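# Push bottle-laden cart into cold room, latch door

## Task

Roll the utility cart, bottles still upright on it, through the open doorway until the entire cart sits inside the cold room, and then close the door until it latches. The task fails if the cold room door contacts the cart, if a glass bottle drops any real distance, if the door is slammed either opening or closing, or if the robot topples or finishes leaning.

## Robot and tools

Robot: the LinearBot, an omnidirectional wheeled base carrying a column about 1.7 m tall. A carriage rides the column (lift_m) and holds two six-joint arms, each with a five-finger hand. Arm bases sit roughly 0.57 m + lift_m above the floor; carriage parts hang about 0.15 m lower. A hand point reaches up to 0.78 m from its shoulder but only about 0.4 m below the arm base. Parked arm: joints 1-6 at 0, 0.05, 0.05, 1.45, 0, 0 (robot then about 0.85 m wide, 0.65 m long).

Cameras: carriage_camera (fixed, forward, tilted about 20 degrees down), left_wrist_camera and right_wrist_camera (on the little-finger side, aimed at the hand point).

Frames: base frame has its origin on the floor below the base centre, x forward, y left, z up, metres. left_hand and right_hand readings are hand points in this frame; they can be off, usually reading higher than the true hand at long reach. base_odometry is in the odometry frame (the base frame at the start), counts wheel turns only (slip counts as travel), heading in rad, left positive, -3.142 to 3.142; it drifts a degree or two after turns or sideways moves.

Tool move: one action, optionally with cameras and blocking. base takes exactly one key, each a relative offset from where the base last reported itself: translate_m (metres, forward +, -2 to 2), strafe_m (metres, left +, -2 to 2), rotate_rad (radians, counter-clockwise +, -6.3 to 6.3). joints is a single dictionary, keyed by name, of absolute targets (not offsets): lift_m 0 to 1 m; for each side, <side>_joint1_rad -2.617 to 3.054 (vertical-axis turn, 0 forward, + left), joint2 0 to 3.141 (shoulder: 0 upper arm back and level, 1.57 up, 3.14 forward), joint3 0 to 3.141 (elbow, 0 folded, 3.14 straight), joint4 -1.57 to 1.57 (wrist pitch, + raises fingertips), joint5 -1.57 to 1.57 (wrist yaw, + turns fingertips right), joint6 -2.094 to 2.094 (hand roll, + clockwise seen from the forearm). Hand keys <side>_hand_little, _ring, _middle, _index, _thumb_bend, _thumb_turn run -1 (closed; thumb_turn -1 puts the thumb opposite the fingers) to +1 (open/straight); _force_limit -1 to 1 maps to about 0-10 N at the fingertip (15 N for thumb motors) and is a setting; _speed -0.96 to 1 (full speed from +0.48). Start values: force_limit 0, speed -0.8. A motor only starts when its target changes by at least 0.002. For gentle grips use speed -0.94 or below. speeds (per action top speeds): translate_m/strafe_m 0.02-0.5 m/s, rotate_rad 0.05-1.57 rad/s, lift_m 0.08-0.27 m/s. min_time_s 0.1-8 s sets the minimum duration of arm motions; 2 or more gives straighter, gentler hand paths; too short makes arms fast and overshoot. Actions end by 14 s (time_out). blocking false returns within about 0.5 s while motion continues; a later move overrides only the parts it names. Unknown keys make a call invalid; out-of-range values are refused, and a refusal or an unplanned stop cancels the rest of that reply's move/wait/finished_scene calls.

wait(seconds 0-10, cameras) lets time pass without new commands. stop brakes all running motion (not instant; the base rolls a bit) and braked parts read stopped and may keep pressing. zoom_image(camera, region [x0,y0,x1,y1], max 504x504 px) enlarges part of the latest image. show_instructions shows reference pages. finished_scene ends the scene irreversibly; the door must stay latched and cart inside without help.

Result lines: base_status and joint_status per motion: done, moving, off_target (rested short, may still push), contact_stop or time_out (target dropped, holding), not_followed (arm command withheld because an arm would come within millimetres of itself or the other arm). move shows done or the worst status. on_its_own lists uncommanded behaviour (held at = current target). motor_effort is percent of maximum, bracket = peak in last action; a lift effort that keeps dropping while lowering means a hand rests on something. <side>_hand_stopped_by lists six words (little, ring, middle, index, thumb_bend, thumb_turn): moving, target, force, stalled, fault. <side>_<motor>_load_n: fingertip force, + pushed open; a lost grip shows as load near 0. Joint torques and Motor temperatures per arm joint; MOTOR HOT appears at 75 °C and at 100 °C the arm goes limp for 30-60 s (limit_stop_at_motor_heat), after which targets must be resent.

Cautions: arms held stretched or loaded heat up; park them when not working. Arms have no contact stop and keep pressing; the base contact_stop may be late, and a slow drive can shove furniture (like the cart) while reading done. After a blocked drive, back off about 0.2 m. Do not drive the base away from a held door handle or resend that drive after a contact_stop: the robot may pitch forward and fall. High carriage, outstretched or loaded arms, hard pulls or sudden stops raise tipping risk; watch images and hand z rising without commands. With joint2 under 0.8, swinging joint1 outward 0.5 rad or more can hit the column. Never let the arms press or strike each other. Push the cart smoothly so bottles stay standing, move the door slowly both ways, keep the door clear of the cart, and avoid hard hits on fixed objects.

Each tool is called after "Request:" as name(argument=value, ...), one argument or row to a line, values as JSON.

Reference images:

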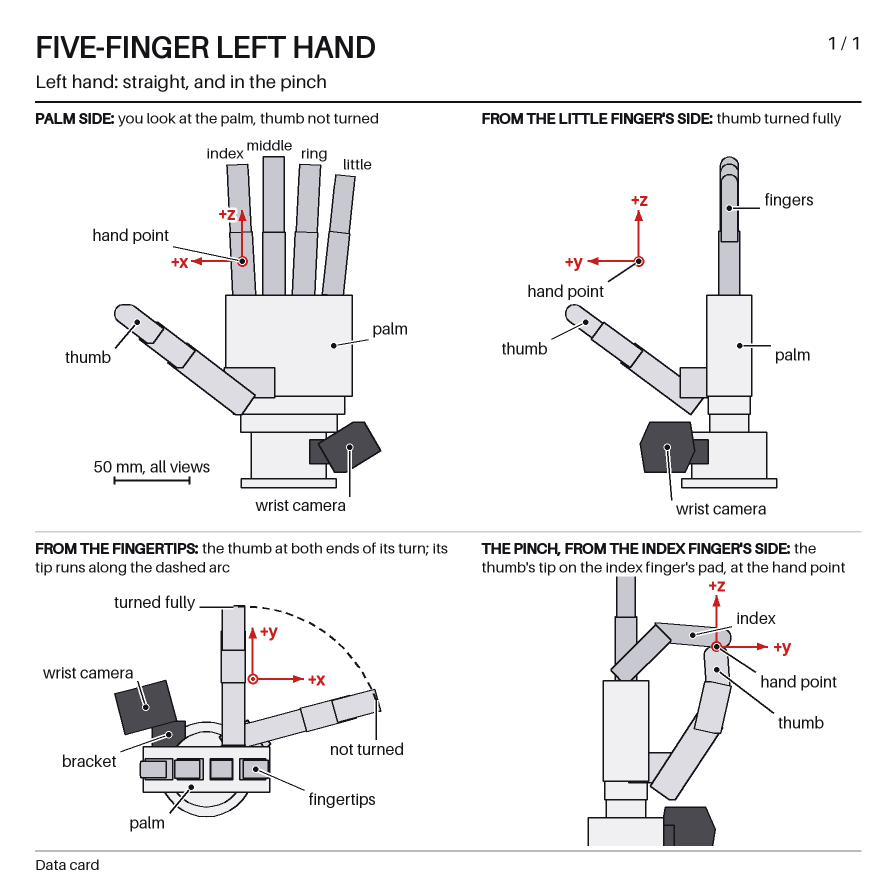

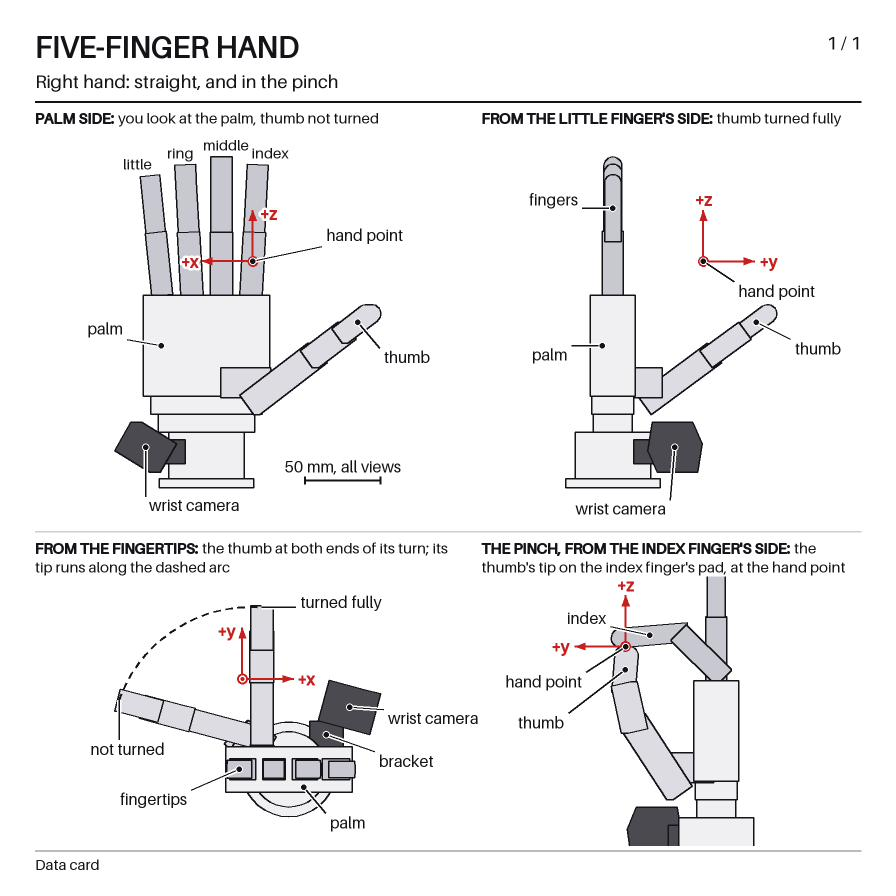

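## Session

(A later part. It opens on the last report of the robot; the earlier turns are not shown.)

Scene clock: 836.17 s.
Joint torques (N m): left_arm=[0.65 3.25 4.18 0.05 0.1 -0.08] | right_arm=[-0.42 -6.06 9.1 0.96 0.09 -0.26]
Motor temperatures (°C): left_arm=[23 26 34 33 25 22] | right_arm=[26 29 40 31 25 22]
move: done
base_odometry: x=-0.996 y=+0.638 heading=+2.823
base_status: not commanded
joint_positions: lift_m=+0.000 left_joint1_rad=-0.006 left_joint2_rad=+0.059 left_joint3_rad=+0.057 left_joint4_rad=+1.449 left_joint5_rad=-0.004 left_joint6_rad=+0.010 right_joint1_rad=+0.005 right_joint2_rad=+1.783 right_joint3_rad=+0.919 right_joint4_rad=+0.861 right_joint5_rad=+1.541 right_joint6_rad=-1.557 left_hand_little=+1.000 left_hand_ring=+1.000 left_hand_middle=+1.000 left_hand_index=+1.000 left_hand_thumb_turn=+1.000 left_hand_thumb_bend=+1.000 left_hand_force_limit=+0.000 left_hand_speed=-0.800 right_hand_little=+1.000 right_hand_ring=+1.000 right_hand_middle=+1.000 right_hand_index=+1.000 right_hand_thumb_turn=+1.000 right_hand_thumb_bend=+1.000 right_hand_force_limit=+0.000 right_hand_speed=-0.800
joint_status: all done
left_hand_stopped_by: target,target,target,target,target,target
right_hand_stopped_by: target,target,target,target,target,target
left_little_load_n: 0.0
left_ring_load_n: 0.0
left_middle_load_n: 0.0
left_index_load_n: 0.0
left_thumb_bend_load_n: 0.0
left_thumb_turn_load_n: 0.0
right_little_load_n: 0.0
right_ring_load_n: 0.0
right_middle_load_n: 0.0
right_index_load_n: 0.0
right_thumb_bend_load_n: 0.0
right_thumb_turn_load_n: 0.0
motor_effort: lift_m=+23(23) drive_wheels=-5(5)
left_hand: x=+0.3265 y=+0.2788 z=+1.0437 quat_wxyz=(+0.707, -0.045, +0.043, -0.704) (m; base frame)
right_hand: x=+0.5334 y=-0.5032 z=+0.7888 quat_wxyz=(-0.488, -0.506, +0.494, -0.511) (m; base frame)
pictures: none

Request:
move(
  base={"translate_m": 0.16},
  speeds={"translate_m": 0.1},
)

Request:
move(
  base={"strafe_m": -0.14},
  speeds={"strafe_m": 0.08},
  cameras=["carriage_camera", "right_wrist_camera"],
)

Scene clock: 843.00 s.
Joint torques (N m): left_arm=[0.53 3.08 4.26 0.03 0.1 -0.12] | right_arm=[-0.42 -6.17 9.06 0.97 0.09 -0.26]
move: done
base_odometry: x=-1.148 y=+0.688 heading=+2.824
base_status: done
joint_positions: lift_m=+0.000 left_joint1_rad=-0.006 left_joint2_rad=+0.059 left_joint3_rad=+0.057 left_joint4_rad=+1.450 left_joint5_rad=-0.003 left_joint6_rad=+0.010 right_joint1_rad=+0.005 right_joint2_rad=+1.785 right_joint3_rad=+0.920 right_joint4_rad=+0.860 right_joint5_rad=+1.542 right_joint6_rad=-1.557 left_hand_little=+1.000 left_hand_ring=+1.000 left_hand_middle=+1.000 left_hand_index=+1.000 left_hand_thumb_turn=+1.000 left_hand_thumb_bend=+1.000 left_hand_force_limit=+0.000 left_hand_speed=-0.800 right_hand_little=+1.000 right_hand_ring=+1.000 right_hand_middle=+1.000 right_hand_index=+1.000 right_hand_thumb_turn=+1.000 right_hand_thumb_bend=+1.000 right_hand_force_limit=+0.000 right_hand_speed=-0.800
joint_status: not commanded
left_hand_stopped_by: target,target,target,target,target,target
right_hand_stopped_by: target,target,target,target,target,target
left_little_load_n: 0.0
left_ring_load_n: 0.0
left_middle_load_n: 0.0
left_index_load_n: 0.0
left_thumb_bend_load_n: 0.0
left_thumb_turn_load_n: 0.0
right_little_load_n: 0.0
right_ring_load_n: 0.0
right_middle_load_n: 0.0
right_index_load_n: 0.0
right_thumb_bend_load_n: 0.0
right_thumb_turn_load_n: 0.0
motor_effort: lift_m=+23(23) drive_wheels=-5(9)
left_hand: x=+0.3262 y=+0.2786 z=+1.0438 quat_wxyz=(+0.707, -0.044, +0.043, -0.704) (m; base frame)
right_hand: x=+0.5335 y=-0.5031 z=+0.7885 quat_wxyz=(-0.489, -0.506, +0.494, -0.511) (m; base frame)
pictures: none

Scene clock: 845.37 s.
Joint torques (N m): left_arm=[0.44 3 4.19 -0.01 0.11 -0.08] | right_arm=[-0.34 -6.17 9.06 0.98 0.09 -0.26]
move: done
base_odometry: x=-1.105 y=+0.821 heading=+2.824
base_status: done
joint_positions: lift_m=+0.000 left_joint1_rad=-0.004 left_joint2_rad=+0.059 left_joint3_rad=+0.057 left_joint4_rad=+1.450 left_joint5_rad=-0.002 left_joint6_rad=+0.010 right_joint1_rad=+0.004 right_joint2_rad=+1.785 right_joint3_rad=+0.920 right_joint4_rad=+0.860 right_joint5_rad=+1.542 right_joint6_rad=-1.557 left_hand_little=+1.000 left_hand_ring=+1.000 left_hand_middle=+1.000 left_hand_index=+1.000 left_hand_thumb_turn=+1.000 left_hand_thumb_bend=+1.000 left_hand_force_limit=+0.000 left_hand_speed=-0.800 right_hand_little=+1.000 right_hand_ring=+1.000 right_hand_middle=+1.000 right_hand_index=+1.000 right_hand_thumb_turn=+1.000 right_hand_thumb_bend=+1.000 right_hand_force_limit=+0.000 right_hand_speed=-0.800
joint_status: not commanded
left_hand_stopped_by: target,target,target,target,target,target
right_hand_stopped_by: target,target,target,target,target,target
left_little_load_n: 0.0
left_ring_load_n: 0.0
left_middle_load_n: 0.0
left_index_load_n: 0.0
left_thumb_bend_load_n: 0.0
left_thumb_turn_load_n: 0.0
right_little_load_n: -0.5
right_ring_load_n: 0.0
right_middle_load_n: 0.0
right_index_load_n: 0.0
right_thumb_bend_load_n: 0.0
right_thumb_turn_load_n: 0.0
motor_effort: lift_m=+23(23) drive_wheels=-4(8)
left_hand: x=+0.3263 y=+0.2787 z=+1.0438 quat_wxyz=(+0.708, -0.044, +0.043, -0.704) (m; base frame)
right_hand: x=+0.5331 y=-0.5036 z=+0.7885 quat_wxyz=(-0.490, -0.506, +0.494, -0.510) (m; base frame)
pictures: carriage_camera, right_wrist_camera
camera_calibration:
carriage_camera: T_world_to_cam=[[0.0236129, -0.999688, 0.00820201, -0.00991344], [-0.311487, -0.0151528, -0.95013, 1.00549], [0.949957, 0.0198805, -0.311747, 0.180202], [0, 0, 0, 1]] pos_world=[0.142246, 0.00174311, 1.0116]
right_wrist_camera: T_world_to_cam=[[-0.972789, -0.0704062, 0.220739, 0.314616], [-0.225274, 0.510152, -0.830058, 1.02371], [-0.0541691, -0.857197, -0.512131, 0.11801], [0, 0, 0, 1]] pos_world=[0.543062, -0.398938, 0.840725]

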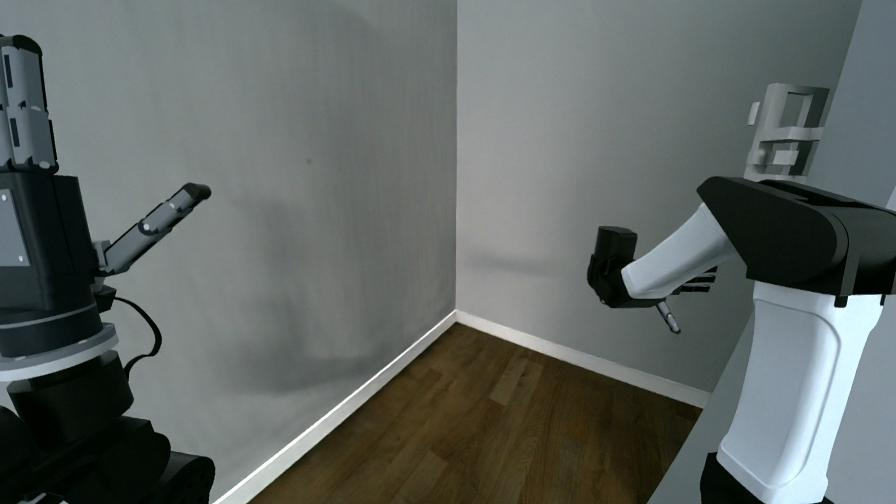

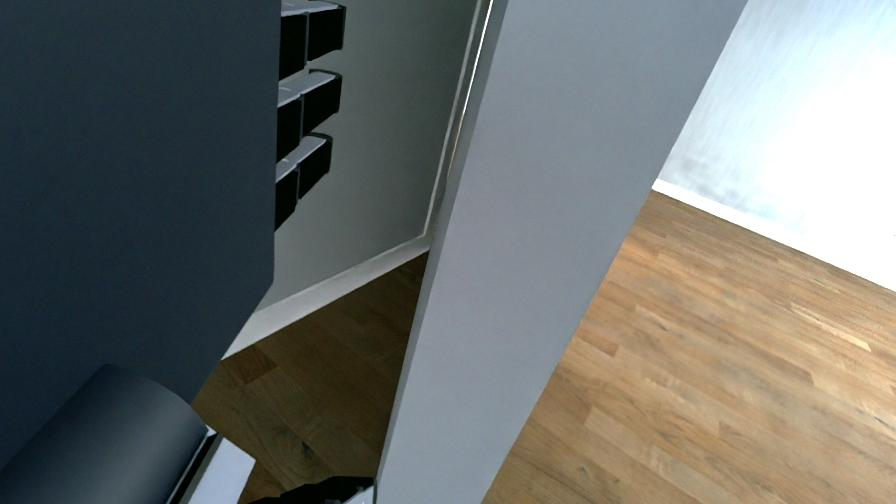

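Request:
move(
  base={"strafe_m": -0.13},
  speeds={"strafe_m": 0.08},
  cameras=["carriage_camera", "right_wrist_camera"],
)

Scene clock: 854.43 s.
Joint torques (N m): left_arm=[0.54 3.23 4.25 0.02 0.1 -0.15] | right_arm=[-0.24 -6.23 9.05 0.98 0.09 -0.26]
move: done
base_odometry: x=-1.064 y=+0.945 heading=+2.824
base_status: done
joint_positions: lift_m=+0.000 left_joint1_rad=-0.004 left_joint2_rad=+0.059 left_joint3_rad=+0.057 left_joint4_rad=+1.450 left_joint5_rad=-0.002 left_joint6_rad=+0.010 right_joint1_rad=+0.003 right_joint2_rad=+1.786 right_joint3_rad=+0.920 right_joint4_rad=+0.860 right_joint5_rad=+1.542 right_joint6_rad=-1.557 left_hand_little=+1.000 left_hand_ring=+1.000 left_hand_middle=+1.000 left_hand_index=+1.000 left_hand_thumb_turn=+1.000 left_hand_thumb_bend=+1.000 left_hand_force_limit=+0.000 left_hand_speed=-0.800 right_hand_little=+1.000 right_hand_ring=+1.000 right_hand_middle=+1.000 right_hand_index=+1.000 right_hand_thumb_turn=+1.000 right_hand_thumb_bend=+1.000 right_hand_force_limit=+0.000 right_hand_speed=-0.800
joint_status: not commanded
left_hand_stopped_by: target,target,target,target,target,target
right_hand_stopped_by: target,target,target,target,target,target
left_little_load_n: 0.0
left_ring_load_n: 0.0
left_middle_load_n: 0.0
left_index_load_n: 0.0
left_thumb_bend_load_n: 0.0
left_thumb_turn_load_n: 0.0
right_little_load_n: 0.0
right_ring_load_n: 0.0
right_middle_load_n: 0.0
right_index_load_n: 0.0
right_thumb_bend_load_n: 0.0
right_thumb_turn_load_n: 0.0
motor_effort: lift_m=+23(23) drive_wheels=-3(9)
left_hand: x=+0.3262 y=+0.2786 z=+1.0438 quat_wxyz=(+0.708, -0.044, +0.043, -0.704) (m; base frame)
right_hand: x=+0.5330 y=-0.5039 z=+0.7883 quat_wxyz=(-0.490, -0.506, +0.494, -0.510) (m; base frame)
pictures: carriage_camera, right_wrist_camera
camera_calibration:
carriage_camera: T_world_to_cam=[[0.0236129, -0.999688, 0.00820201, -0.00991344], [-0.311487, -0.0151528, -0.95013, 1.00549], [0.949957, 0.0198805, -0.311747, 0.180202], [0, 0, 0, 1]] pos_world=[0.142246, 0.00174311, 1.0116]
right_wrist_camera: T_world_to_cam=[[-0.972615, -0.069349, 0.221833, 0.314045], [-0.225653, 0.510392, -0.829808, 1.02379], [-0.0556754, -0.857141, -0.512064, 0.118436], [0, 0, 0, 1]] pos_world=[0.54306, -0.399237, 0.840527]

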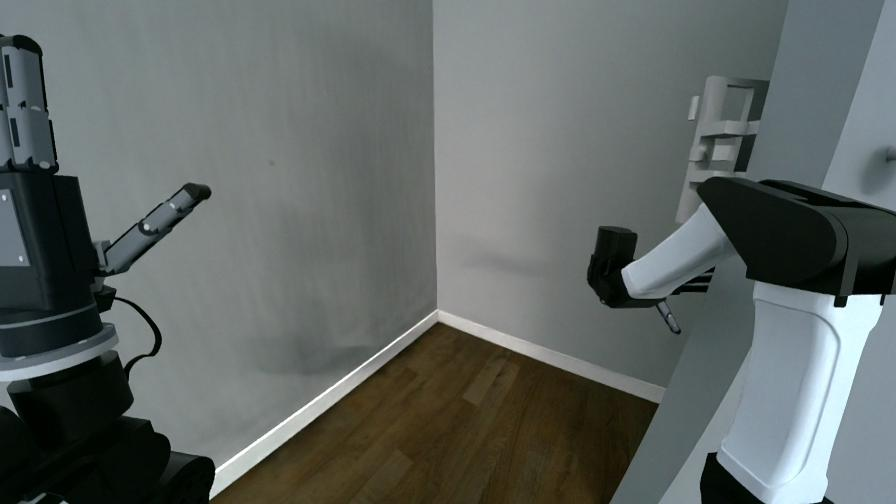

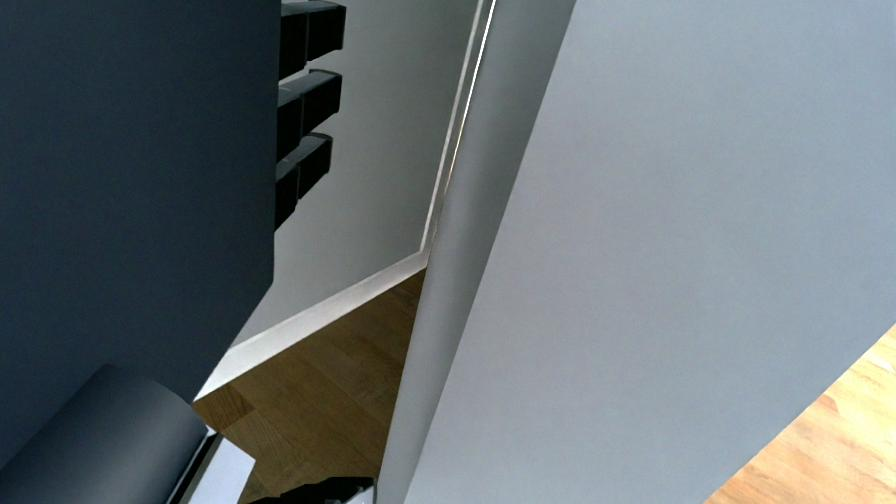

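Request:
move(
  base={"translate_m": -0.2},
  speeds={"translate_m": 0.06},
  cameras=["carriage_camera", "right_wrist_camera"],
)

Scene clock: 861.60 s.
Joint torques (N m): left_arm=[0.38 3.19 4.11 0.07 0.06 -0.11] | right_arm=[-0.2 -6.74 8.36 1.02 0.12 -0.23]
move: done
base_odometry: x=-0.874 y=+0.883 heading=+2.824
base_status: done
joint_positions: lift_m=+0.000 left_joint1_rad=-0.004 left_joint2_rad=+0.059 left_joint3_rad=+0.057 left_joint4_rad=+1.450 left_joint5_rad=-0.002 left_joint6_rad=+0.010 right_joint1_rad=+0.003 right_joint2_rad=+1.791 right_joint3_rad=+0.928 right_joint4_rad=+0.857 right_joint5_rad=+1.538 right_joint6_rad=-1.561 left_hand_little=+1.000 left_hand_ring=+1.000 left_hand_middle=+1.000 left_hand_index=+1.000 left_hand_thumb_turn=+1.000 left_hand_thumb_bend=+1.000 left_hand_force_limit=+0.000 left_hand_speed=-0.800 right_hand_little=+1.000 right_hand_ring=+1.000 right_hand_middle=+1.000 right_hand_index=+1.000 right_hand_thumb_turn=+1.000 right_hand_thumb_bend=+1.000 right_hand_force_limit=+0.000 right_hand_speed=-0.800
joint_status: not commanded
left_hand_stopped_by: target,target,target,target,target,target
right_hand_stopped_by: target,target,target,target,target,target
left_little_load_n: 0.0
left_ring_load_n: 0.0
left_middle_load_n: 0.0
left_index_load_n: 0.0
left_thumb_bend_load_n: 0.0
left_thumb_turn_load_n: 0.0
right_little_load_n: 0.0
right_ring_load_n: 0.0
right_middle_load_n: 0.0
right_index_load_n: 0.0
right_thumb_bend_load_n: 0.0
right_thumb_turn_load_n: 0.0
motor_effort: lift_m=+22(23) drive_wheels=-2(6)
left_hand: x=+0.3264 y=+0.2786 z=+1.0438 quat_wxyz=(+0.708, -0.044, +0.043, -0.704) (m; base frame)
right_hand: x=+0.5353 y=-0.5041 z=+0.7887 quat_wxyz=(-0.490, -0.508, +0.492, -0.509) (m; base frame)
pictures: carriage_camera, right_wrist_camera
camera_calibration:
carriage_camera: T_world_to_cam=[[0.0236129, -0.999688, 0.00820201, -0.00991344], [-0.311487, -0.0151528, -0.95013, 1.00549], [0.949957, 0.0198805, -0.311747, 0.180202], [0, 0, 0, 1]] pos_world=[0.142246, 0.00174311, 1.0116]
right_wrist_camera: T_world_to_cam=[[-0.971402, -0.0730031, 0.225939, 0.310566], [-0.231076, 0.509508, -0.828858, 1.02654], [-0.0546088, -0.857363, -0.511807, 0.117707], [0, 0, 0, 1]] pos_world=[0.545321, -0.399442, 0.840933]

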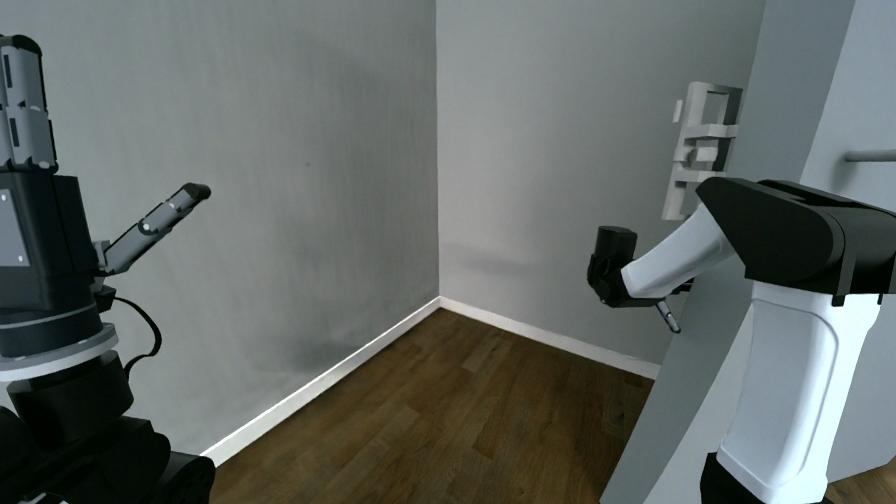

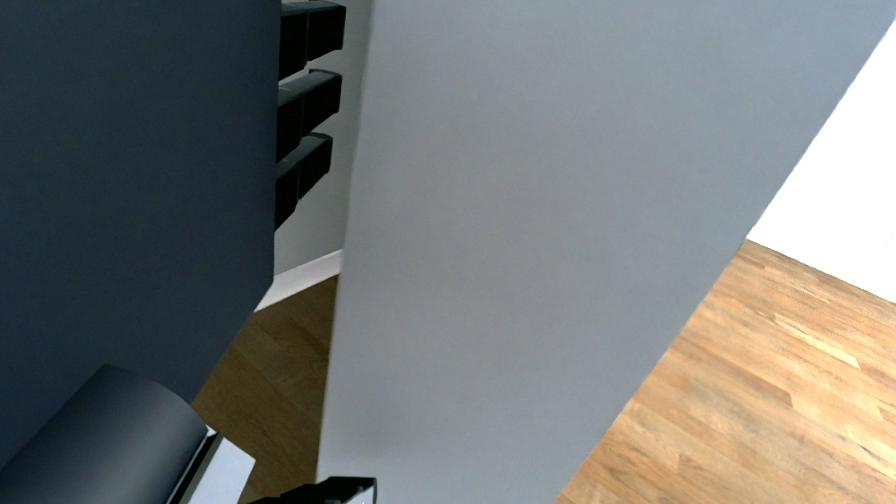

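Request:
move(
  base={"strafe_m": -0.05},
  speeds={"strafe_m": 0.06},
)

Request:
move(
  base={"rotate_rad": 0.15},
  speeds={"rotate_rad": 0.15},
)

Request:
move(
  base={"translate_m": -0.28},
  speeds={"translate_m": 0.08},
  cameras=["carriage_camera", "right_wrist_camera"],
)

Scene clock: 874.27 s.
Joint torques (N m): left_arm=[0.38 3.22 4.15 0.06 0.1 -0.1] | right_arm=[-9.55 -6.78 8.32 1.02 0.07 -0.23]
move: done
base_odometry: x=-0.858 y=+0.930 heading=+2.824
base_status: done
joint_positions: lift_m=+0.000 left_joint1_rad=-0.003 left_joint2_rad=+0.059 left_joint3_rad=+0.057 left_joint4_rad=+1.450 left_joint5_rad=-0.002 left_joint6_rad=+0.010 right_joint1_rad=+0.119 right_joint2_rad=+1.791 right_joint3_rad=+0.928 right_joint4_rad=+0.857 right_joint5_rad=+1.544 right_joint6_rad=-1.561 left_hand_little=+1.000 left_hand_ring=+1.000 left_hand_middle=+1.000 left_hand_index=+1.000 left_hand_thumb_turn=+1.000 left_hand_thumb_bend=+1.000 left_hand_force_limit=+0.000 left_hand_speed=-0.800 right_hand_little=+1.000 right_hand_ring=+1.000 right_hand_middle=+1.000 right_hand_index=+1.000 right_hand_thumb_turn=+1.000 right_hand_thumb_bend=+1.000 right_hand_force_limit=+0.000 right_hand_speed=-0.800
joint_status: not commanded
left_hand_stopped_by: target,target,target,target,target,target
right_hand_stopped_by: target,target,target,target,target,target
left_little_load_n: 0.0
left_ring_load_n: 0.0
left_middle_load_n: 0.0
left_index_load_n: 0.0
left_thumb_bend_load_n: 0.0
left_thumb_turn_load_n: 0.0
right_little_load_n: 0.0
right_ring_load_n: 0.0
right_middle_load_n: 0.0
right_index_load_n: 0.0
right_thumb_bend_load_n: 0.5
right_thumb_turn_load_n: 0.0
motor_effort: lift_m=+23(23) drive_wheels=+6(9)
left_hand: x=+0.3264 y=+0.2787 z=+1.0438 quat_wxyz=(+0.708, -0.044, +0.043, -0.703) (m; base frame)
right_hand: x=+0.5548 y=-0.4674 z=+0.7888 quat_wxyz=(-0.461, -0.535, +0.463, -0.536) (m; base frame)
pictures: none

Scene clock: 876.30 s.
Joint torques (N m): left_arm=[0.46 3.15 4.16 0.04 0.07 -0.11] | right_arm=[-0.23 -6.79 8.34 1.05 0.48 -0.23]
move: done
base_odometry: x=-0.858 y=+0.930 heading=+2.974
base_status: done
joint_positions: lift_m=+0.000 left_joint1_rad=-0.003 left_joint2_rad=+0.059 left_joint3_rad=+0.057 left_joint4_rad=+1.449 left_joint5_rad=-0.002 left_joint6_rad=+0.010 right_joint1_rad=+0.003 right_joint2_rad=+1.791 right_joint3_rad=+0.928 right_joint4_rad=+0.857 right_joint5_rad=+1.502 right_joint6_rad=-1.561 left_hand_little=+1.000 left_hand_ring=+1.000 left_hand_middle=+1.000 left_hand_index=+1.000 left_hand_thumb_turn=+1.000 left_hand_thumb_bend=+1.000 left_hand_force_limit=+0.000 left_hand_speed=-0.800 right_hand_little=+1.000 right_hand_ring=+1.000 right_hand_middle=+1.000 right_hand_index=+1.000 right_hand_thumb_turn=+1.000 right_hand_thumb_bend=+1.000 right_hand_force_limit=+0.000 right_hand_speed=-0.800
joint_status: not commanded
left_hand_stopped_by: target,target,target,target,target,target
right_hand_stopped_by: target,target,target,target,target,target
left_little_load_n: -0.5
left_ring_load_n: 0.0
left_middle_load_n: 0.0
left_index_load_n: 0.0
left_thumb_bend_load_n: 0.0
left_thumb_turn_load_n: 0.0
right_little_load_n: 0.0
right_ring_load_n: 0.0
right_middle_load_n: 0.5
right_index_load_n: 0.0
right_thumb_bend_load_n: 0.0
right_thumb_turn_load_n: 0.0
motor_effort: lift_m=+23(23) drive_wheels=+5(10)
left_hand: x=+0.3265 y=+0.2787 z=+1.0437 quat_wxyz=(+0.708, -0.044, +0.043, -0.703) (m; base frame)
right_hand: x=+0.5427 y=-0.5057 z=+0.7888 quat_wxyz=(-0.481, -0.517, +0.483, -0.518) (m; base frame)
pictures: none

Scene clock: 880.40 s.
Joint torques (N m): left_arm=[0.32 3.23 4.22 0 0.1 -0.16] | right_arm=[-0.53 -6.69 8.32 1.01 0.12 -0.22]
move: done
base_odometry: x=-0.582 y=+0.884 heading=+2.974
base_status: done
joint_positions: lift_m=+0.000 left_joint1_rad=-0.003 left_joint2_rad=+0.059 left_joint3_rad=+0.057 left_joint4_rad=+1.450 left_joint5_rad=-0.002 left_joint6_rad=+0.010 right_joint1_rad=+0.006 right_joint2_rad=+1.791 right_joint3_rad=+0.928 right_joint4_rad=+0.857 right_joint5_rad=+1.539 right_joint6_rad=-1.561 left_hand_little=+1.000 left_hand_ring=+1.000 left_hand_middle=+1.000 left_hand_index=+1.000 left_hand_thumb_turn=+1.000 left_hand_thumb_bend=+1.000 left_hand_force_limit=+0.000 left_hand_speed=-0.800 right_hand_little=+1.000 right_hand_ring=+1.000 right_hand_middle=+1.000 right_hand_index=+1.000 right_hand_thumb_turn=+1.000 right_hand_thumb_bend=+1.000 right_hand_force_limit=+0.000 right_hand_speed=-0.800
joint_status: not commanded
left_hand_stopped_by: target,target,target,target,target,target
right_hand_stopped_by: target,target,target,target,target,target
left_little_load_n: 0.0
left_ring_load_n: 0.0
left_middle_load_n: 0.0
left_index_load_n: 0.0
left_thumb_bend_load_n: 0.0
left_thumb_turn_load_n: 0.0
right_little_load_n: 0.0
right_ring_load_n: 0.0
right_middle_load_n: 0.0
right_index_load_n: 0.0
right_thumb_bend_load_n: 0.0
right_thumb_turn_load_n: 0.0
motor_effort: lift_m=+23(23) drive_wheels=-5(15)
left_hand: x=+0.3264 y=+0.2786 z=+1.0438 quat_wxyz=(+0.708, -0.044, +0.043, -0.703) (m; base frame)
right_hand: x=+0.5359 y=-0.5029 z=+0.7888 quat_wxyz=(-0.490, -0.509, +0.491, -0.510) (m; base frame)
pictures: carriage_camera, right_wrist_camera
camera_calibration:
carriage_camera: T_world_to_cam=[[0.0236129, -0.999688, 0.00820201, -0.00991344], [-0.311487, -0.0151528, -0.95013, 1.00549], [0.949957, 0.0198805, -0.311747, 0.180202], [0, 0, 0, 1]] pos_world=[0.142246, 0.00174311, 1.0116]
right_wrist_camera: T_world_to_cam=[[-0.971308, -0.0752773, 0.225598, 0.310155], [-0.231979, 0.508929, -0.828961, 1.02636], [-0.0524113, -0.857511, -0.51179, 0.117608], [0, 0, 0, 1]] pos_world=[0.545513, -0.398146, 0.841032]

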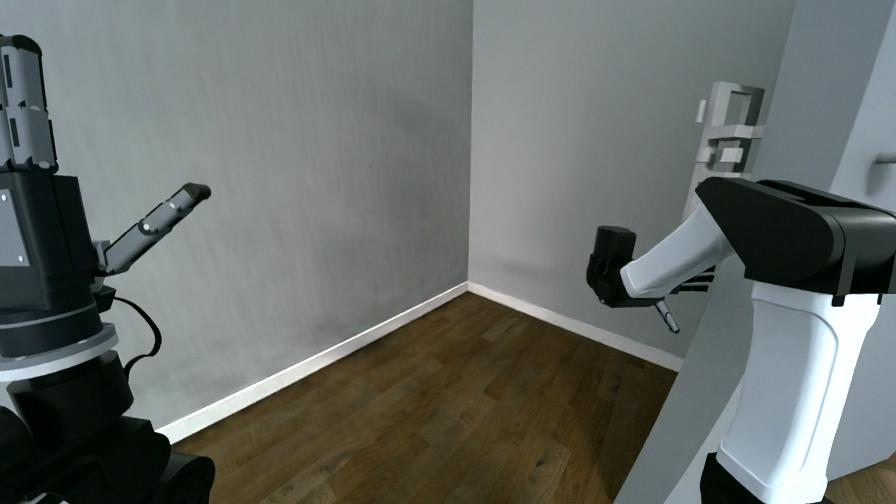

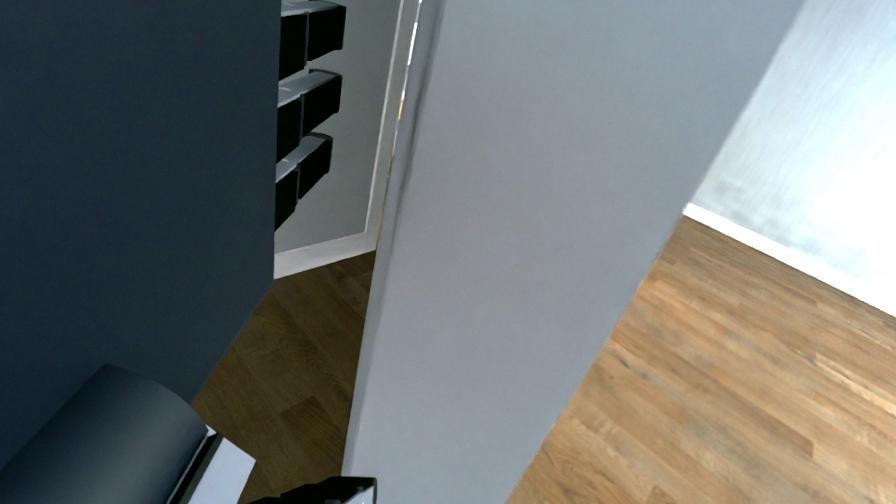

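Request:
move(
  base={"rotate_rad": 0.18},
  speeds={"rotate_rad": 0.2},
)

Request:
move(
  base={"strafe_m": -0.1},
  speeds={"strafe_m": 0.1},
)

Request:
move(
  base={"translate_m": -0.3},
  speeds={"translate_m": 0.1},
  cameras=["carriage_camera", "right_wrist_camera"],
)

Scene clock: 902.97 s.
Joint torques (N m): left_arm=[0.43 3.15 4.15 0.01 0.09 -0.11] | right_arm=[-0.12 -6.79 8.31 1.01 0.09 -0.22]
Motor temperatures (°C): left_arm=[23 25 34 31 25 22] | right_arm=[26 34 41 31 25 22]
move: done
base_odometry: x=-0.582 y=+0.884 heading=-3.129
base_status: done
joint_positions: lift_m=+0.000 left_joint1_rad=-0.003 left_joint2_rad=+0.059 left_joint3_rad=+0.057 left_joint4_rad=+1.450 left_joint5_rad=-0.001 left_joint6_rad=+0.010 right_joint1_rad=+0.001 right_joint2_rad=+1.791 right_joint3_rad=+0.928 right_joint4_rad=+0.857 right_joint5_rad=+1.542 right_joint6_rad=-1.561 left_hand_little=+1.000 left_hand_ring=+1.000 left_hand_middle=+1.000 left_hand_index=+1.000 left_hand_thumb_turn=+1.000 left_hand_thumb_bend=+1.000 left_hand_force_limit=+0.000 left_hand_speed=-0.800 right_hand_little=+1.000 right_hand_ring=+1.000 right_hand_middle=+1.000 right_hand_index=+1.000 right_hand_thumb_turn=+1.000 right_hand_thumb_bend=+1.000 right_hand_force_limit=+0.000 right_hand_speed=-0.800
joint_status: not commanded
left_hand_stopped_by: target,target,target,target,target,target
right_hand_stopped_by: target,target,target,target,target,target
left_little_load_n: 0.0
left_ring_load_n: 0.0
left_middle_load_n: 0.0
left_index_load_n: 0.0
left_thumb_bend_load_n: 0.0
left_thumb_turn_load_n: 0.0
right_little_load_n: 0.0
right_ring_load_n: 0.0
right_middle_load_n: 0.0
right_index_load_n: 0.0
right_thumb_bend_load_n: 0.0
right_thumb_turn_load_n: 0.0
motor_effort: lift_m=+23(23) drive_wheels=-7(8)
left_hand: x=+0.3264 y=+0.2785 z=+1.0437 quat_wxyz=(+0.708, -0.044, +0.043, -0.703) (m; base frame)
right_hand: x=+0.5344 y=-0.5043 z=+0.7888 quat_wxyz=(-0.491, -0.507, +0.493, -0.508) (m; base frame)
pictures: none

Scene clock: 904.73 s.
Joint torques (N m): left_arm=[0.53 3.04 4.25 0.07 0.1 -0.14] | right_arm=[-0.1 -6.79 8.31 1.02 0.1 -0.23]
move: done
base_odometry: x=-0.583 y=+0.984 heading=-3.128
base_status: done
joint_positions: lift_m=+0.000 left_joint1_rad=-0.003 left_joint2_rad=+0.059 left_joint3_rad=+0.057 left_joint4_rad=+1.450 left_joint5_rad=-0.001 left_joint6_rad=+0.010 right_joint1_rad=+0.001 right_joint2_rad=+1.791 right_joint3_rad=+0.928 right_joint4_rad=+0.856 right_joint5_rad=+1.542 right_joint6_rad=-1.561 left_hand_little=+1.000 left_hand_ring=+1.000 left_hand_middle=+1.000 left_hand_index=+1.000 left_hand_thumb_turn=+1.000 left_hand_thumb_bend=+1.000 left_hand_force_limit=+0.000 left_hand_speed=-0.800 right_hand_little=+1.000 right_hand_ring=+1.000 right_hand_middle=+1.000 right_hand_index=+1.000 right_hand_thumb_turn=+1.000 right_hand_thumb_bend=+1.000 right_hand_force_limit=+0.000 right_hand_speed=-0.800
joint_status: not commanded
left_hand_stopped_by: target,target,target,target,target,target
right_hand_stopped_by: target,target,target,target,target,target
left_little_load_n: 0.0
left_ring_load_n: 0.0
left_middle_load_n: 0.0
left_index_load_n: 0.0
left_thumb_bend_load_n: 0.0
left_thumb_turn_load_n: 0.0
right_little_load_n: 0.0
right_ring_load_n: 0.0
right_middle_load_n: 0.0
right_index_load_n: 0.0
right_thumb_bend_load_n: 0.0
right_thumb_turn_load_n: 0.0
motor_effort: lift_m=+23(23) drive_wheels=-9(13)
left_hand: x=+0.3264 y=+0.2785 z=+1.0437 quat_wxyz=(+0.708, -0.044, +0.043, -0.703) (m; base frame)
right_hand: x=+0.5344 y=-0.5044 z=+0.7888 quat_wxyz=(-0.492, -0.507, +0.493, -0.508) (m; base frame)
pictures: none

Scene clock: 908.43 s.
Joint torques (N m): left_arm=[0.28 3.12 4.16 0.04 0.08 -0.14] | right_arm=[-0.08 -6.76 8.32 1.03 0.1 -0.22]
move: done
base_odometry: x=-0.283 y=+0.989 heading=-3.128
base_status: done
joint_positions: lift_m=+0.000 left_joint1_rad=-0.003 left_joint2_rad=+0.059 left_joint3_rad=+0.057 left_joint4_rad=+1.450 left_joint5_rad=-0.001 left_joint6_rad=+0.010 right_joint1_rad=+0.001 right_joint2_rad=+1.791 right_joint3_rad=+0.928 right_joint4_rad=+0.856 right_joint5_rad=+1.542 right_joint6_rad=-1.561 left_hand_little=+1.000 left_hand_ring=+1.000 left_hand_middle=+1.000 left_hand_index=+1.000 left_hand_thumb_turn=+1.000 left_hand_thumb_bend=+1.000 left_hand_force_limit=+0.000 left_hand_speed=-0.800 right_hand_little=+1.000 right_hand_ring=+1.000 right_hand_middle=+1.000 right_hand_index=+1.000 right_hand_thumb_turn=+1.000 right_hand_thumb_bend=+1.000 right_hand_force_limit=+0.000 right_hand_speed=-0.800
joint_status: not commanded
left_hand_stopped_by: target,target,target,target,target,target
right_hand_stopped_by: target,target,target,target,target,target
left_little_load_n: 0.0
left_ring_load_n: 0.0
left_middle_load_n: 0.0
left_index_load_n: 0.0
left_thumb_bend_load_n: 0.0
left_thumb_turn_load_n: 0.0
right_little_load_n: 0.0
right_ring_load_n: 0.0
right_middle_load_n: 0.0
right_index_load_n: 0.0
right_thumb_bend_load_n: 0.0
right_thumb_turn_load_n: 0.0
motor_effort: lift_m=+23(23) drive_wheels=-2(10)
left_hand: x=+0.3262 y=+0.2785 z=+1.0438 quat_wxyz=(+0.708, -0.043, +0.043, -0.703) (m; base frame)
right_hand: x=+0.5343 y=-0.5044 z=+0.7888 quat_wxyz=(-0.492, -0.507, +0.493, -0.508) (m; base frame)
pictures: carriage_camera, right_wrist_camera
camera_calibration:
carriage_camera: T_world_to_cam=[[0.0236129, -0.999688, 0.00820201, -0.00991344], [-0.311487, -0.0151528, -0.95013, 1.00549], [0.949957, 0.0198805, -0.311747, 0.180202], [0, 0, 0, 1]] pos_world=[0.142246, 0.00174311, 1.0116]
right_wrist_camera: T_world_to_cam=[[-0.971701, -0.0678543, 0.226259, 0.312008], [-0.228651, 0.510635, -0.828837, 1.02578], [-0.0592953, -0.857116, -0.511699, 0.120043], [0, 0, 0, 1]] pos_world=[0.544841, -0.399735, 0.841033]

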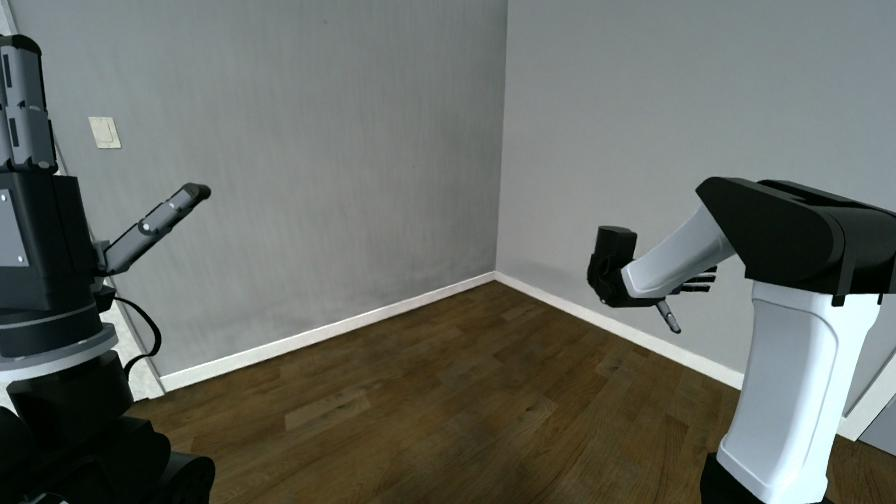

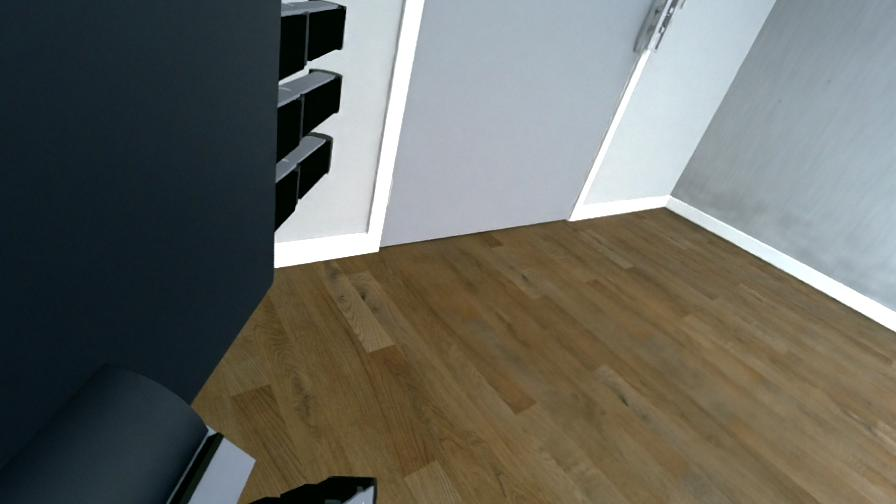

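Request:
zoom_image(
  camera="right_wrist_camera",
  region=[340, 0, 840, 280],
)

Request:
move(
  base={"rotate_rad": -0.75},
  speeds={"rotate_rad": 0.5},
  joints={"right_joint1_rad": 0, "right_joint2_rad": 0.05, "right_joint3_rad": 0.05, "right_joint4_rad": 1.45, "right_joint5_rad": 0, "right_joint6_rad": 0},
  min_time_s=3,
  cameras=["carriage_camera"],
)

Scaled by 1.008 from the camera's 896x504 image, which has a finer 1280x720 frame.

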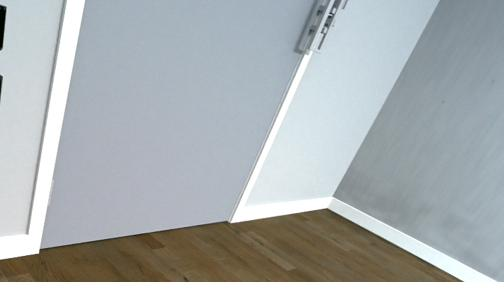

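Scene clock: 917.60 s.
Joint torques (N m): left_arm=[0.47 3.21 4.26 0.03 0.09 -0.15] | right_arm=[-0.13 2.99 4.62 0.11 -0.16 -0.01]
move: done
base_odometry: x=-0.283 y=+0.989 heading=+2.406
base_status: done
joint_positions: lift_m=+0.000 left_joint1_rad=-0.003 left_joint2_rad=+0.059 left_joint3_rad=+0.057 left_joint4_rad=+1.450 left_joint5_rad=-0.002 left_joint6_rad=+0.010 right_joint1_rad=+0.002 right_joint2_rad=+0.061 right_joint3_rad=+0.064 right_joint4_rad=+1.436 right_joint5_rad=+0.014 right_joint6_rad=-0.015 left_hand_little=+1.000 left_hand_ring=+1.000 left_hand_middle=+1.000 left_hand_index=+1.000 left_hand_thumb_turn=+1.000 left_hand_thumb_bend=+1.000 left_hand_force_limit=+0.000 left_hand_speed=-0.800 right_hand_little=+1.000 right_hand_ring=+1.000 right_hand_middle=+1.000 right_hand_index=+1.000 right_hand_thumb_turn=+1.000 right_hand_thumb_bend=+1.000 right_hand_force_limit=+0.000 right_hand_speed=-0.800
joint_status: all done
left_hand_stopped_by: target,target,target,target,target,target
right_hand_stopped_by: target,target,target,target,target,target
left_little_load_n: 0.0
left_ring_load_n: 0.0
left_middle_load_n: 0.0
left_index_load_n: 0.0
left_thumb_bend_load_n: 0.0
left_thumb_turn_load_n: 0.0
right_little_load_n: 0.0
right_ring_load_n: 0.0
right_middle_load_n: 0.0
right_index_load_n: 0.0
right_thumb_bend_load_n: 0.0
right_thumb_turn_load_n: 0.0
motor_effort: lift_m=+23(23) drive_wheels=+5(11)
left_hand: x=+0.3262 y=+0.2786 z=+1.0438 quat_wxyz=(+0.708, -0.043, +0.043, -0.703) (m; base frame)
right_hand: x=+0.3287 y=-0.2813 z=+1.0451 quat_wxyz=(+0.701, -0.042, +0.051, -0.710) (m; base frame)
pictures: carriage_camera
camera_calibration:
carriage_camera: T_world_to_cam=[[0.0236129, -0.999688, 0.00820201, -0.00991344], [-0.311487, -0.0151528, -0.95013, 1.00549], [0.949957, 0.0198805, -0.311747, 0.180202], [0, 0, 0, 1]] pos_world=[0.142246, 0.00174311, 1.0116]

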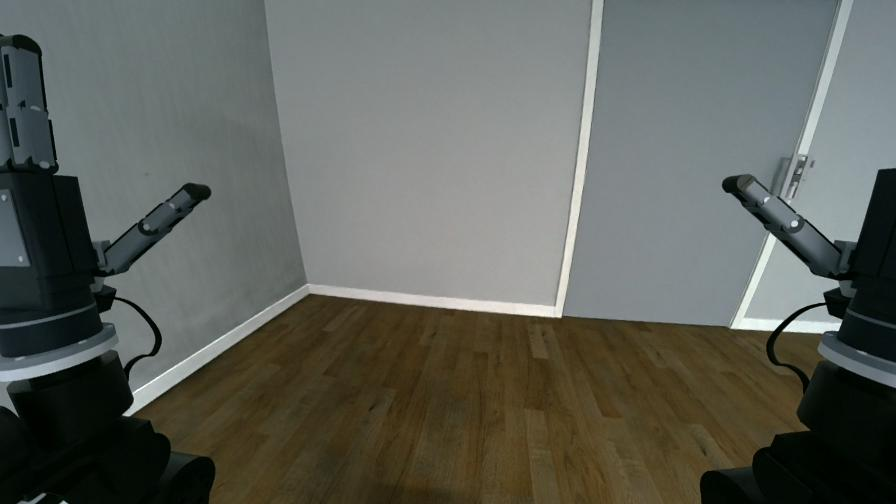

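Request:
move(
  base={"strafe_m": -1.45},
  speeds={"strafe_m": 0.3},
  cameras=["carriage_camera"],
)

Request:
zoom_image(
  camera="carriage_camera",
  region=[380, 100, 630, 240],
)

Scene clock: 928.07 s.
Joint torques (N m): left_arm=[0.38 3.28 4.23 -0.03 0.05 -0.11] | right_arm=[-0.1 3 4.63 0.09 -0.12 0]
move: done
base_odometry: x=+0.691 y=+2.062 heading=+2.405
base_status: done
joint_positions: lift_m=+0.000 left_joint1_rad=-0.003 left_joint2_rad=+0.059 left_joint3_rad=+0.057 left_joint4_rad=+1.450 left_joint5_rad=-0.001 left_joint6_rad=+0.010 right_joint1_rad=+0.002 right_joint2_rad=+0.061 right_joint3_rad=+0.064 right_joint4_rad=+1.438 right_joint5_rad=+0.008 right_joint6_rad=-0.013 left_hand_little=+1.000 left_hand_ring=+1.000 left_hand_middle=+1.000 left_hand_index=+1.000 left_hand_thumb_turn=+1.000 left_hand_thumb_bend=+1.000 left_hand_force_limit=+0.000 left_hand_speed=-0.800 right_hand_little=+1.000 right_hand_ring=+1.000 right_hand_middle=+1.000 right_hand_index=+1.000 right_hand_thumb_turn=+1.000 right_hand_thumb_bend=+1.000 right_hand_force_limit=+0.000 right_hand_speed=-0.800
joint_status: not commanded
left_hand_stopped_by: target,target,target,target,target,target
right_hand_stopped_by: target,target,target,target,target,target
left_little_load_n: 0.0
left_ring_load_n: 0.0
left_middle_load_n: 0.0
left_index_load_n: 0.0
left_thumb_bend_load_n: 0.0
left_thumb_turn_load_n: 0.0
right_little_load_n: 0.0
right_ring_load_n: 0.0
right_middle_load_n: 0.0
right_index_load_n: 0.0
right_thumb_bend_load_n: 0.0
right_thumb_turn_load_n: 0.0
motor_effort: lift_m=+23(23) drive_wheels=-10(17)
left_hand: x=+0.3262 y=+0.2785 z=+1.0438 quat_wxyz=(+0.708, -0.043, +0.043, -0.703) (m; base frame)
right_hand: x=+0.3281 y=-0.2802 z=+1.0451 quat_wxyz=(+0.702, -0.043, +0.049, -0.709) (m; base frame)
pictures: carriage_camera
camera_calibration:
carriage_camera: T_world_to_cam=[[0.0236129, -0.999688, 0.00820201, -0.00991344], [-0.311487, -0.0151528, -0.95013, 1.00549], [0.949957, 0.0198805, -0.311747, 0.180202], [0, 0, 0, 1]] pos_world=[0.142246, 0.00174311, 1.0116]

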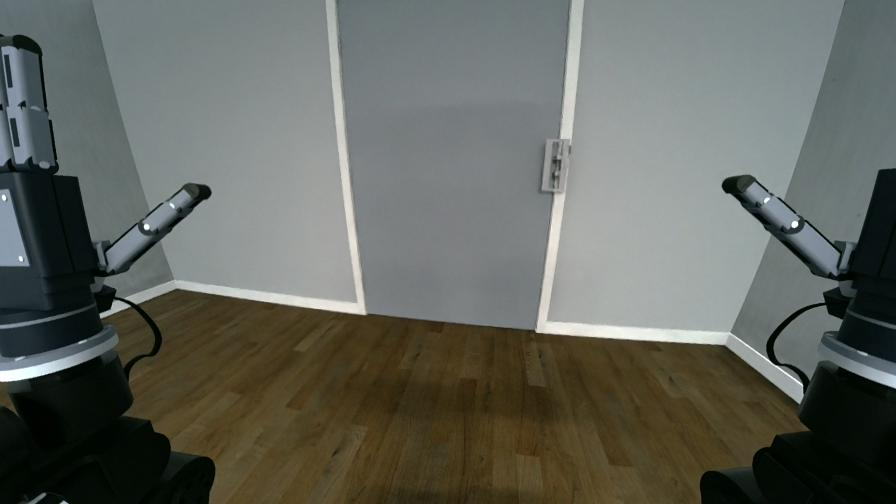

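Scaled by 2.016 from the camera's 896x504 image, which has a finer 1280x720 frame.

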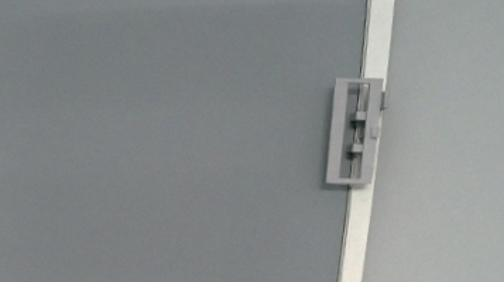

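Request:
move(
  base={"rotate_rad": -0.075},
  joints={"right_joint1_rad": 0, "right_joint2_rad": 1.2, "right_joint3_rad": 0.427, "right_joint4_rad": 0.773, "right_joint5_rad": -1.57, "right_joint6_rad": -1.57, "lift_m": 0.1},
  min_time_s=3,
)

Request:
move(
  base={"translate_m": 0.75},
  speeds={"translate_m": 0.2},
  cameras=["carriage_camera", "right_wrist_camera"],
)

Scene clock: 944.03 s.
Joint torques (N m): left_arm=[0.44 3.26 4.07 0.04 0.09 -0.15] | right_arm=[-0.16 -1.59 9.5 1.01 -0.15 -0.27]
move: done
base_odometry: x=+0.692 y=+2.062 heading=+2.330
base_status: done
joint_positions: lift_m=+0.100 left_joint1_rad=-0.003 left_joint2_rad=+0.058 left_joint3_rad=+0.057 left_joint4_rad=+1.450 left_joint5_rad=-0.001 left_joint6_rad=+0.010 right_joint1_rad=+0.002 right_joint2_rad=+1.190 right_joint3_rad=+0.395 right_joint4_rad=+0.787 right_joint5_rad=-1.556 right_joint6_rad=-1.556 left_hand_little=+1.000 left_hand_ring=+1.000 left_hand_middle=+1.000 left_hand_index=+1.000 left_hand_thumb_turn=+1.000 left_hand_thumb_bend=+1.000 left_hand_force_limit=+0.000 left_hand_speed=-0.800 right_hand_little=+1.000 right_hand_ring=+1.000 right_hand_middle=+1.000 right_hand_index=+1.000 right_hand_thumb_turn=+1.000 right_hand_thumb_bend=+1.000 right_hand_force_limit=+0.000 right_hand_speed=-0.800
joint_status: all done
left_hand_stopped_by: target,target,target,target,target,target
right_hand_stopped_by: target,target,target,target,target,target
left_little_load_n: 0.0
left_ring_load_n: 0.0
left_middle_load_n: 0.0
left_index_load_n: 0.0
left_thumb_bend_load_n: 0.0
left_thumb_turn_load_n: 0.0
right_little_load_n: 0.0
right_ring_load_n: 0.0
right_middle_load_n: 0.0
right_index_load_n: 0.0
right_thumb_bend_load_n: 0.0
right_thumb_turn_load_n: 0.0
motor_effort: lift_m=+21(26) drive_wheels=-4(8)
left_hand: x=+0.3261 y=+0.2785 z=+1.1439 quat_wxyz=(+0.708, -0.043, +0.043, -0.703) (m; base frame)
right_hand: x=+0.5041 y=-0.1149 z=+0.8893 quat_wxyz=(+0.503, -0.509, -0.491, -0.497) (m; base frame)
pictures: none

Scene clock: 948.97 s.
Joint torques (N m): left_arm=[0.42 3.15 4.29 -0.03 0.09 -0.12] | right_arm=[-0.17 -1.57 9.47 1.02 -0.14 -0.26]
move: done
base_odometry: x=+0.176 y=+2.607 heading=+2.330
base_status: done
joint_positions: lift_m=+0.100 left_joint1_rad=-0.003 left_joint2_rad=+0.058 left_joint3_rad=+0.057 left_joint4_rad=+1.451 left_joint5_rad=-0.001 left_joint6_rad=+0.010 right_joint1_rad=+0.002 right_joint2_rad=+1.190 right_joint3_rad=+0.395 right_joint4_rad=+0.784 right_joint5_rad=-1.560 right_joint6_rad=-1.557 left_hand_little=+1.000 left_hand_ring=+1.000 left_hand_middle=+1.000 left_hand_index=+1.000 left_hand_thumb_turn=+1.000 left_hand_thumb_bend=+1.000 left_hand_force_limit=+0.000 left_hand_speed=-0.800 right_hand_little=+1.000 right_hand_ring=+1.000 right_hand_middle=+1.000 right_hand_index=+1.000 right_hand_thumb_turn=+1.000 right_hand_thumb_bend=+1.000 right_hand_force_limit=+0.000 right_hand_speed=-0.800
joint_status: not commanded
left_hand_stopped_by: target,target,target,target,target,target
right_hand_stopped_by: target,target,target,target,target,target
left_little_load_n: 0.0
left_ring_load_n: 0.0
left_middle_load_n: 0.0
left_index_load_n: 0.0
left_thumb_bend_load_n: 0.0
left_thumb_turn_load_n: 0.0
right_little_load_n: 0.0
right_ring_load_n: 0.0
right_middle_load_n: 0.0
right_index_load_n: 0.0
right_thumb_bend_load_n: 0.0
right_thumb_turn_load_n: 0.0
motor_effort: lift_m=+21(21) drive_wheels=-5(11)
left_hand: x=+0.3258 y=+0.2785 z=+1.1441 quat_wxyz=(+0.708, -0.043, +0.043, -0.703) (m; base frame)
right_hand: x=+0.5034 y=-0.1146 z=+0.8892 quat_wxyz=(+0.504, -0.508, -0.492, -0.496) (m; base frame)
pictures: carriage_camera, right_wrist_camera
camera_calibration:
carriage_camera: T_world_to_cam=[[0.0236129, -0.999688, 0.00820201, -0.0107345], [-0.311487, -0.0151528, -0.95013, 1.1006], [0.949957, 0.0198805, -0.311747, 0.211408], [0, 0, 0, 1]] pos_world=[0.142246, 0.00174311, 1.1117]
right_wrist_camera: T_world_to_cam=[[0.978173, 0.030541, 0.205533, -0.666136], [0.191276, -0.51879, -0.833229, 0.577332], [0.0811809, 0.854356, -0.513308, 0.630503], [0, 0, 0, 1]] pos_world=[0.489982, -0.218816, 0.941606]

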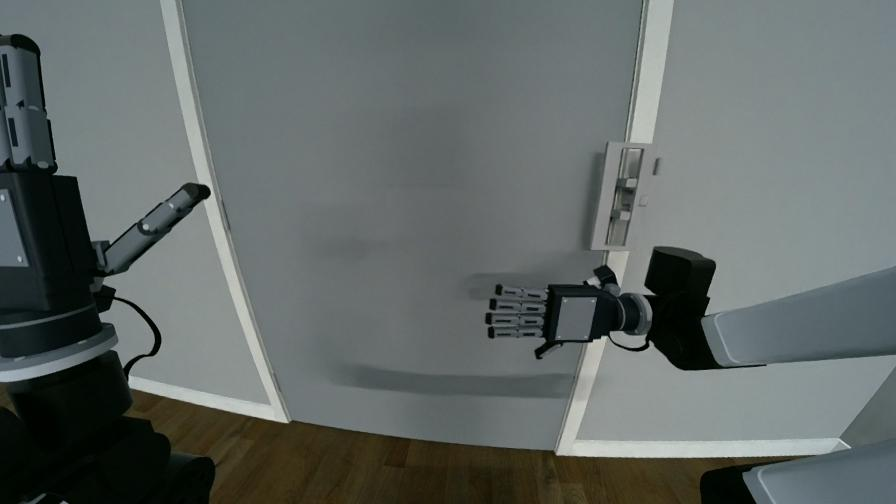

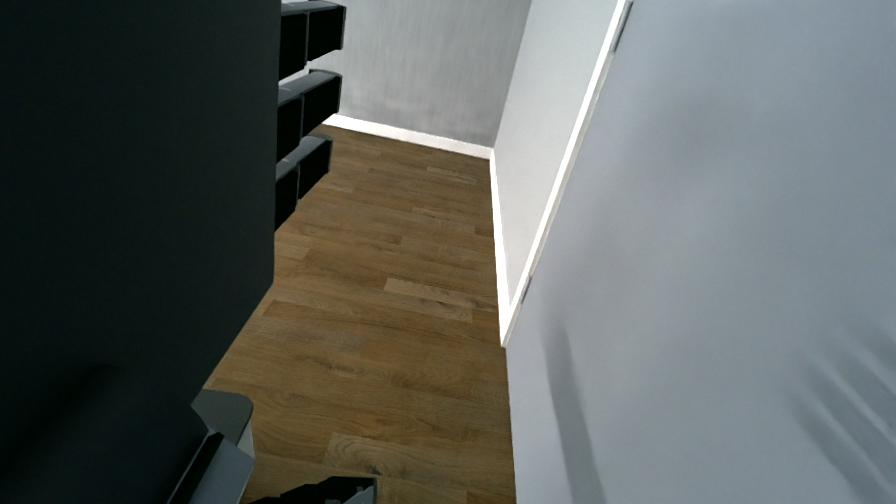

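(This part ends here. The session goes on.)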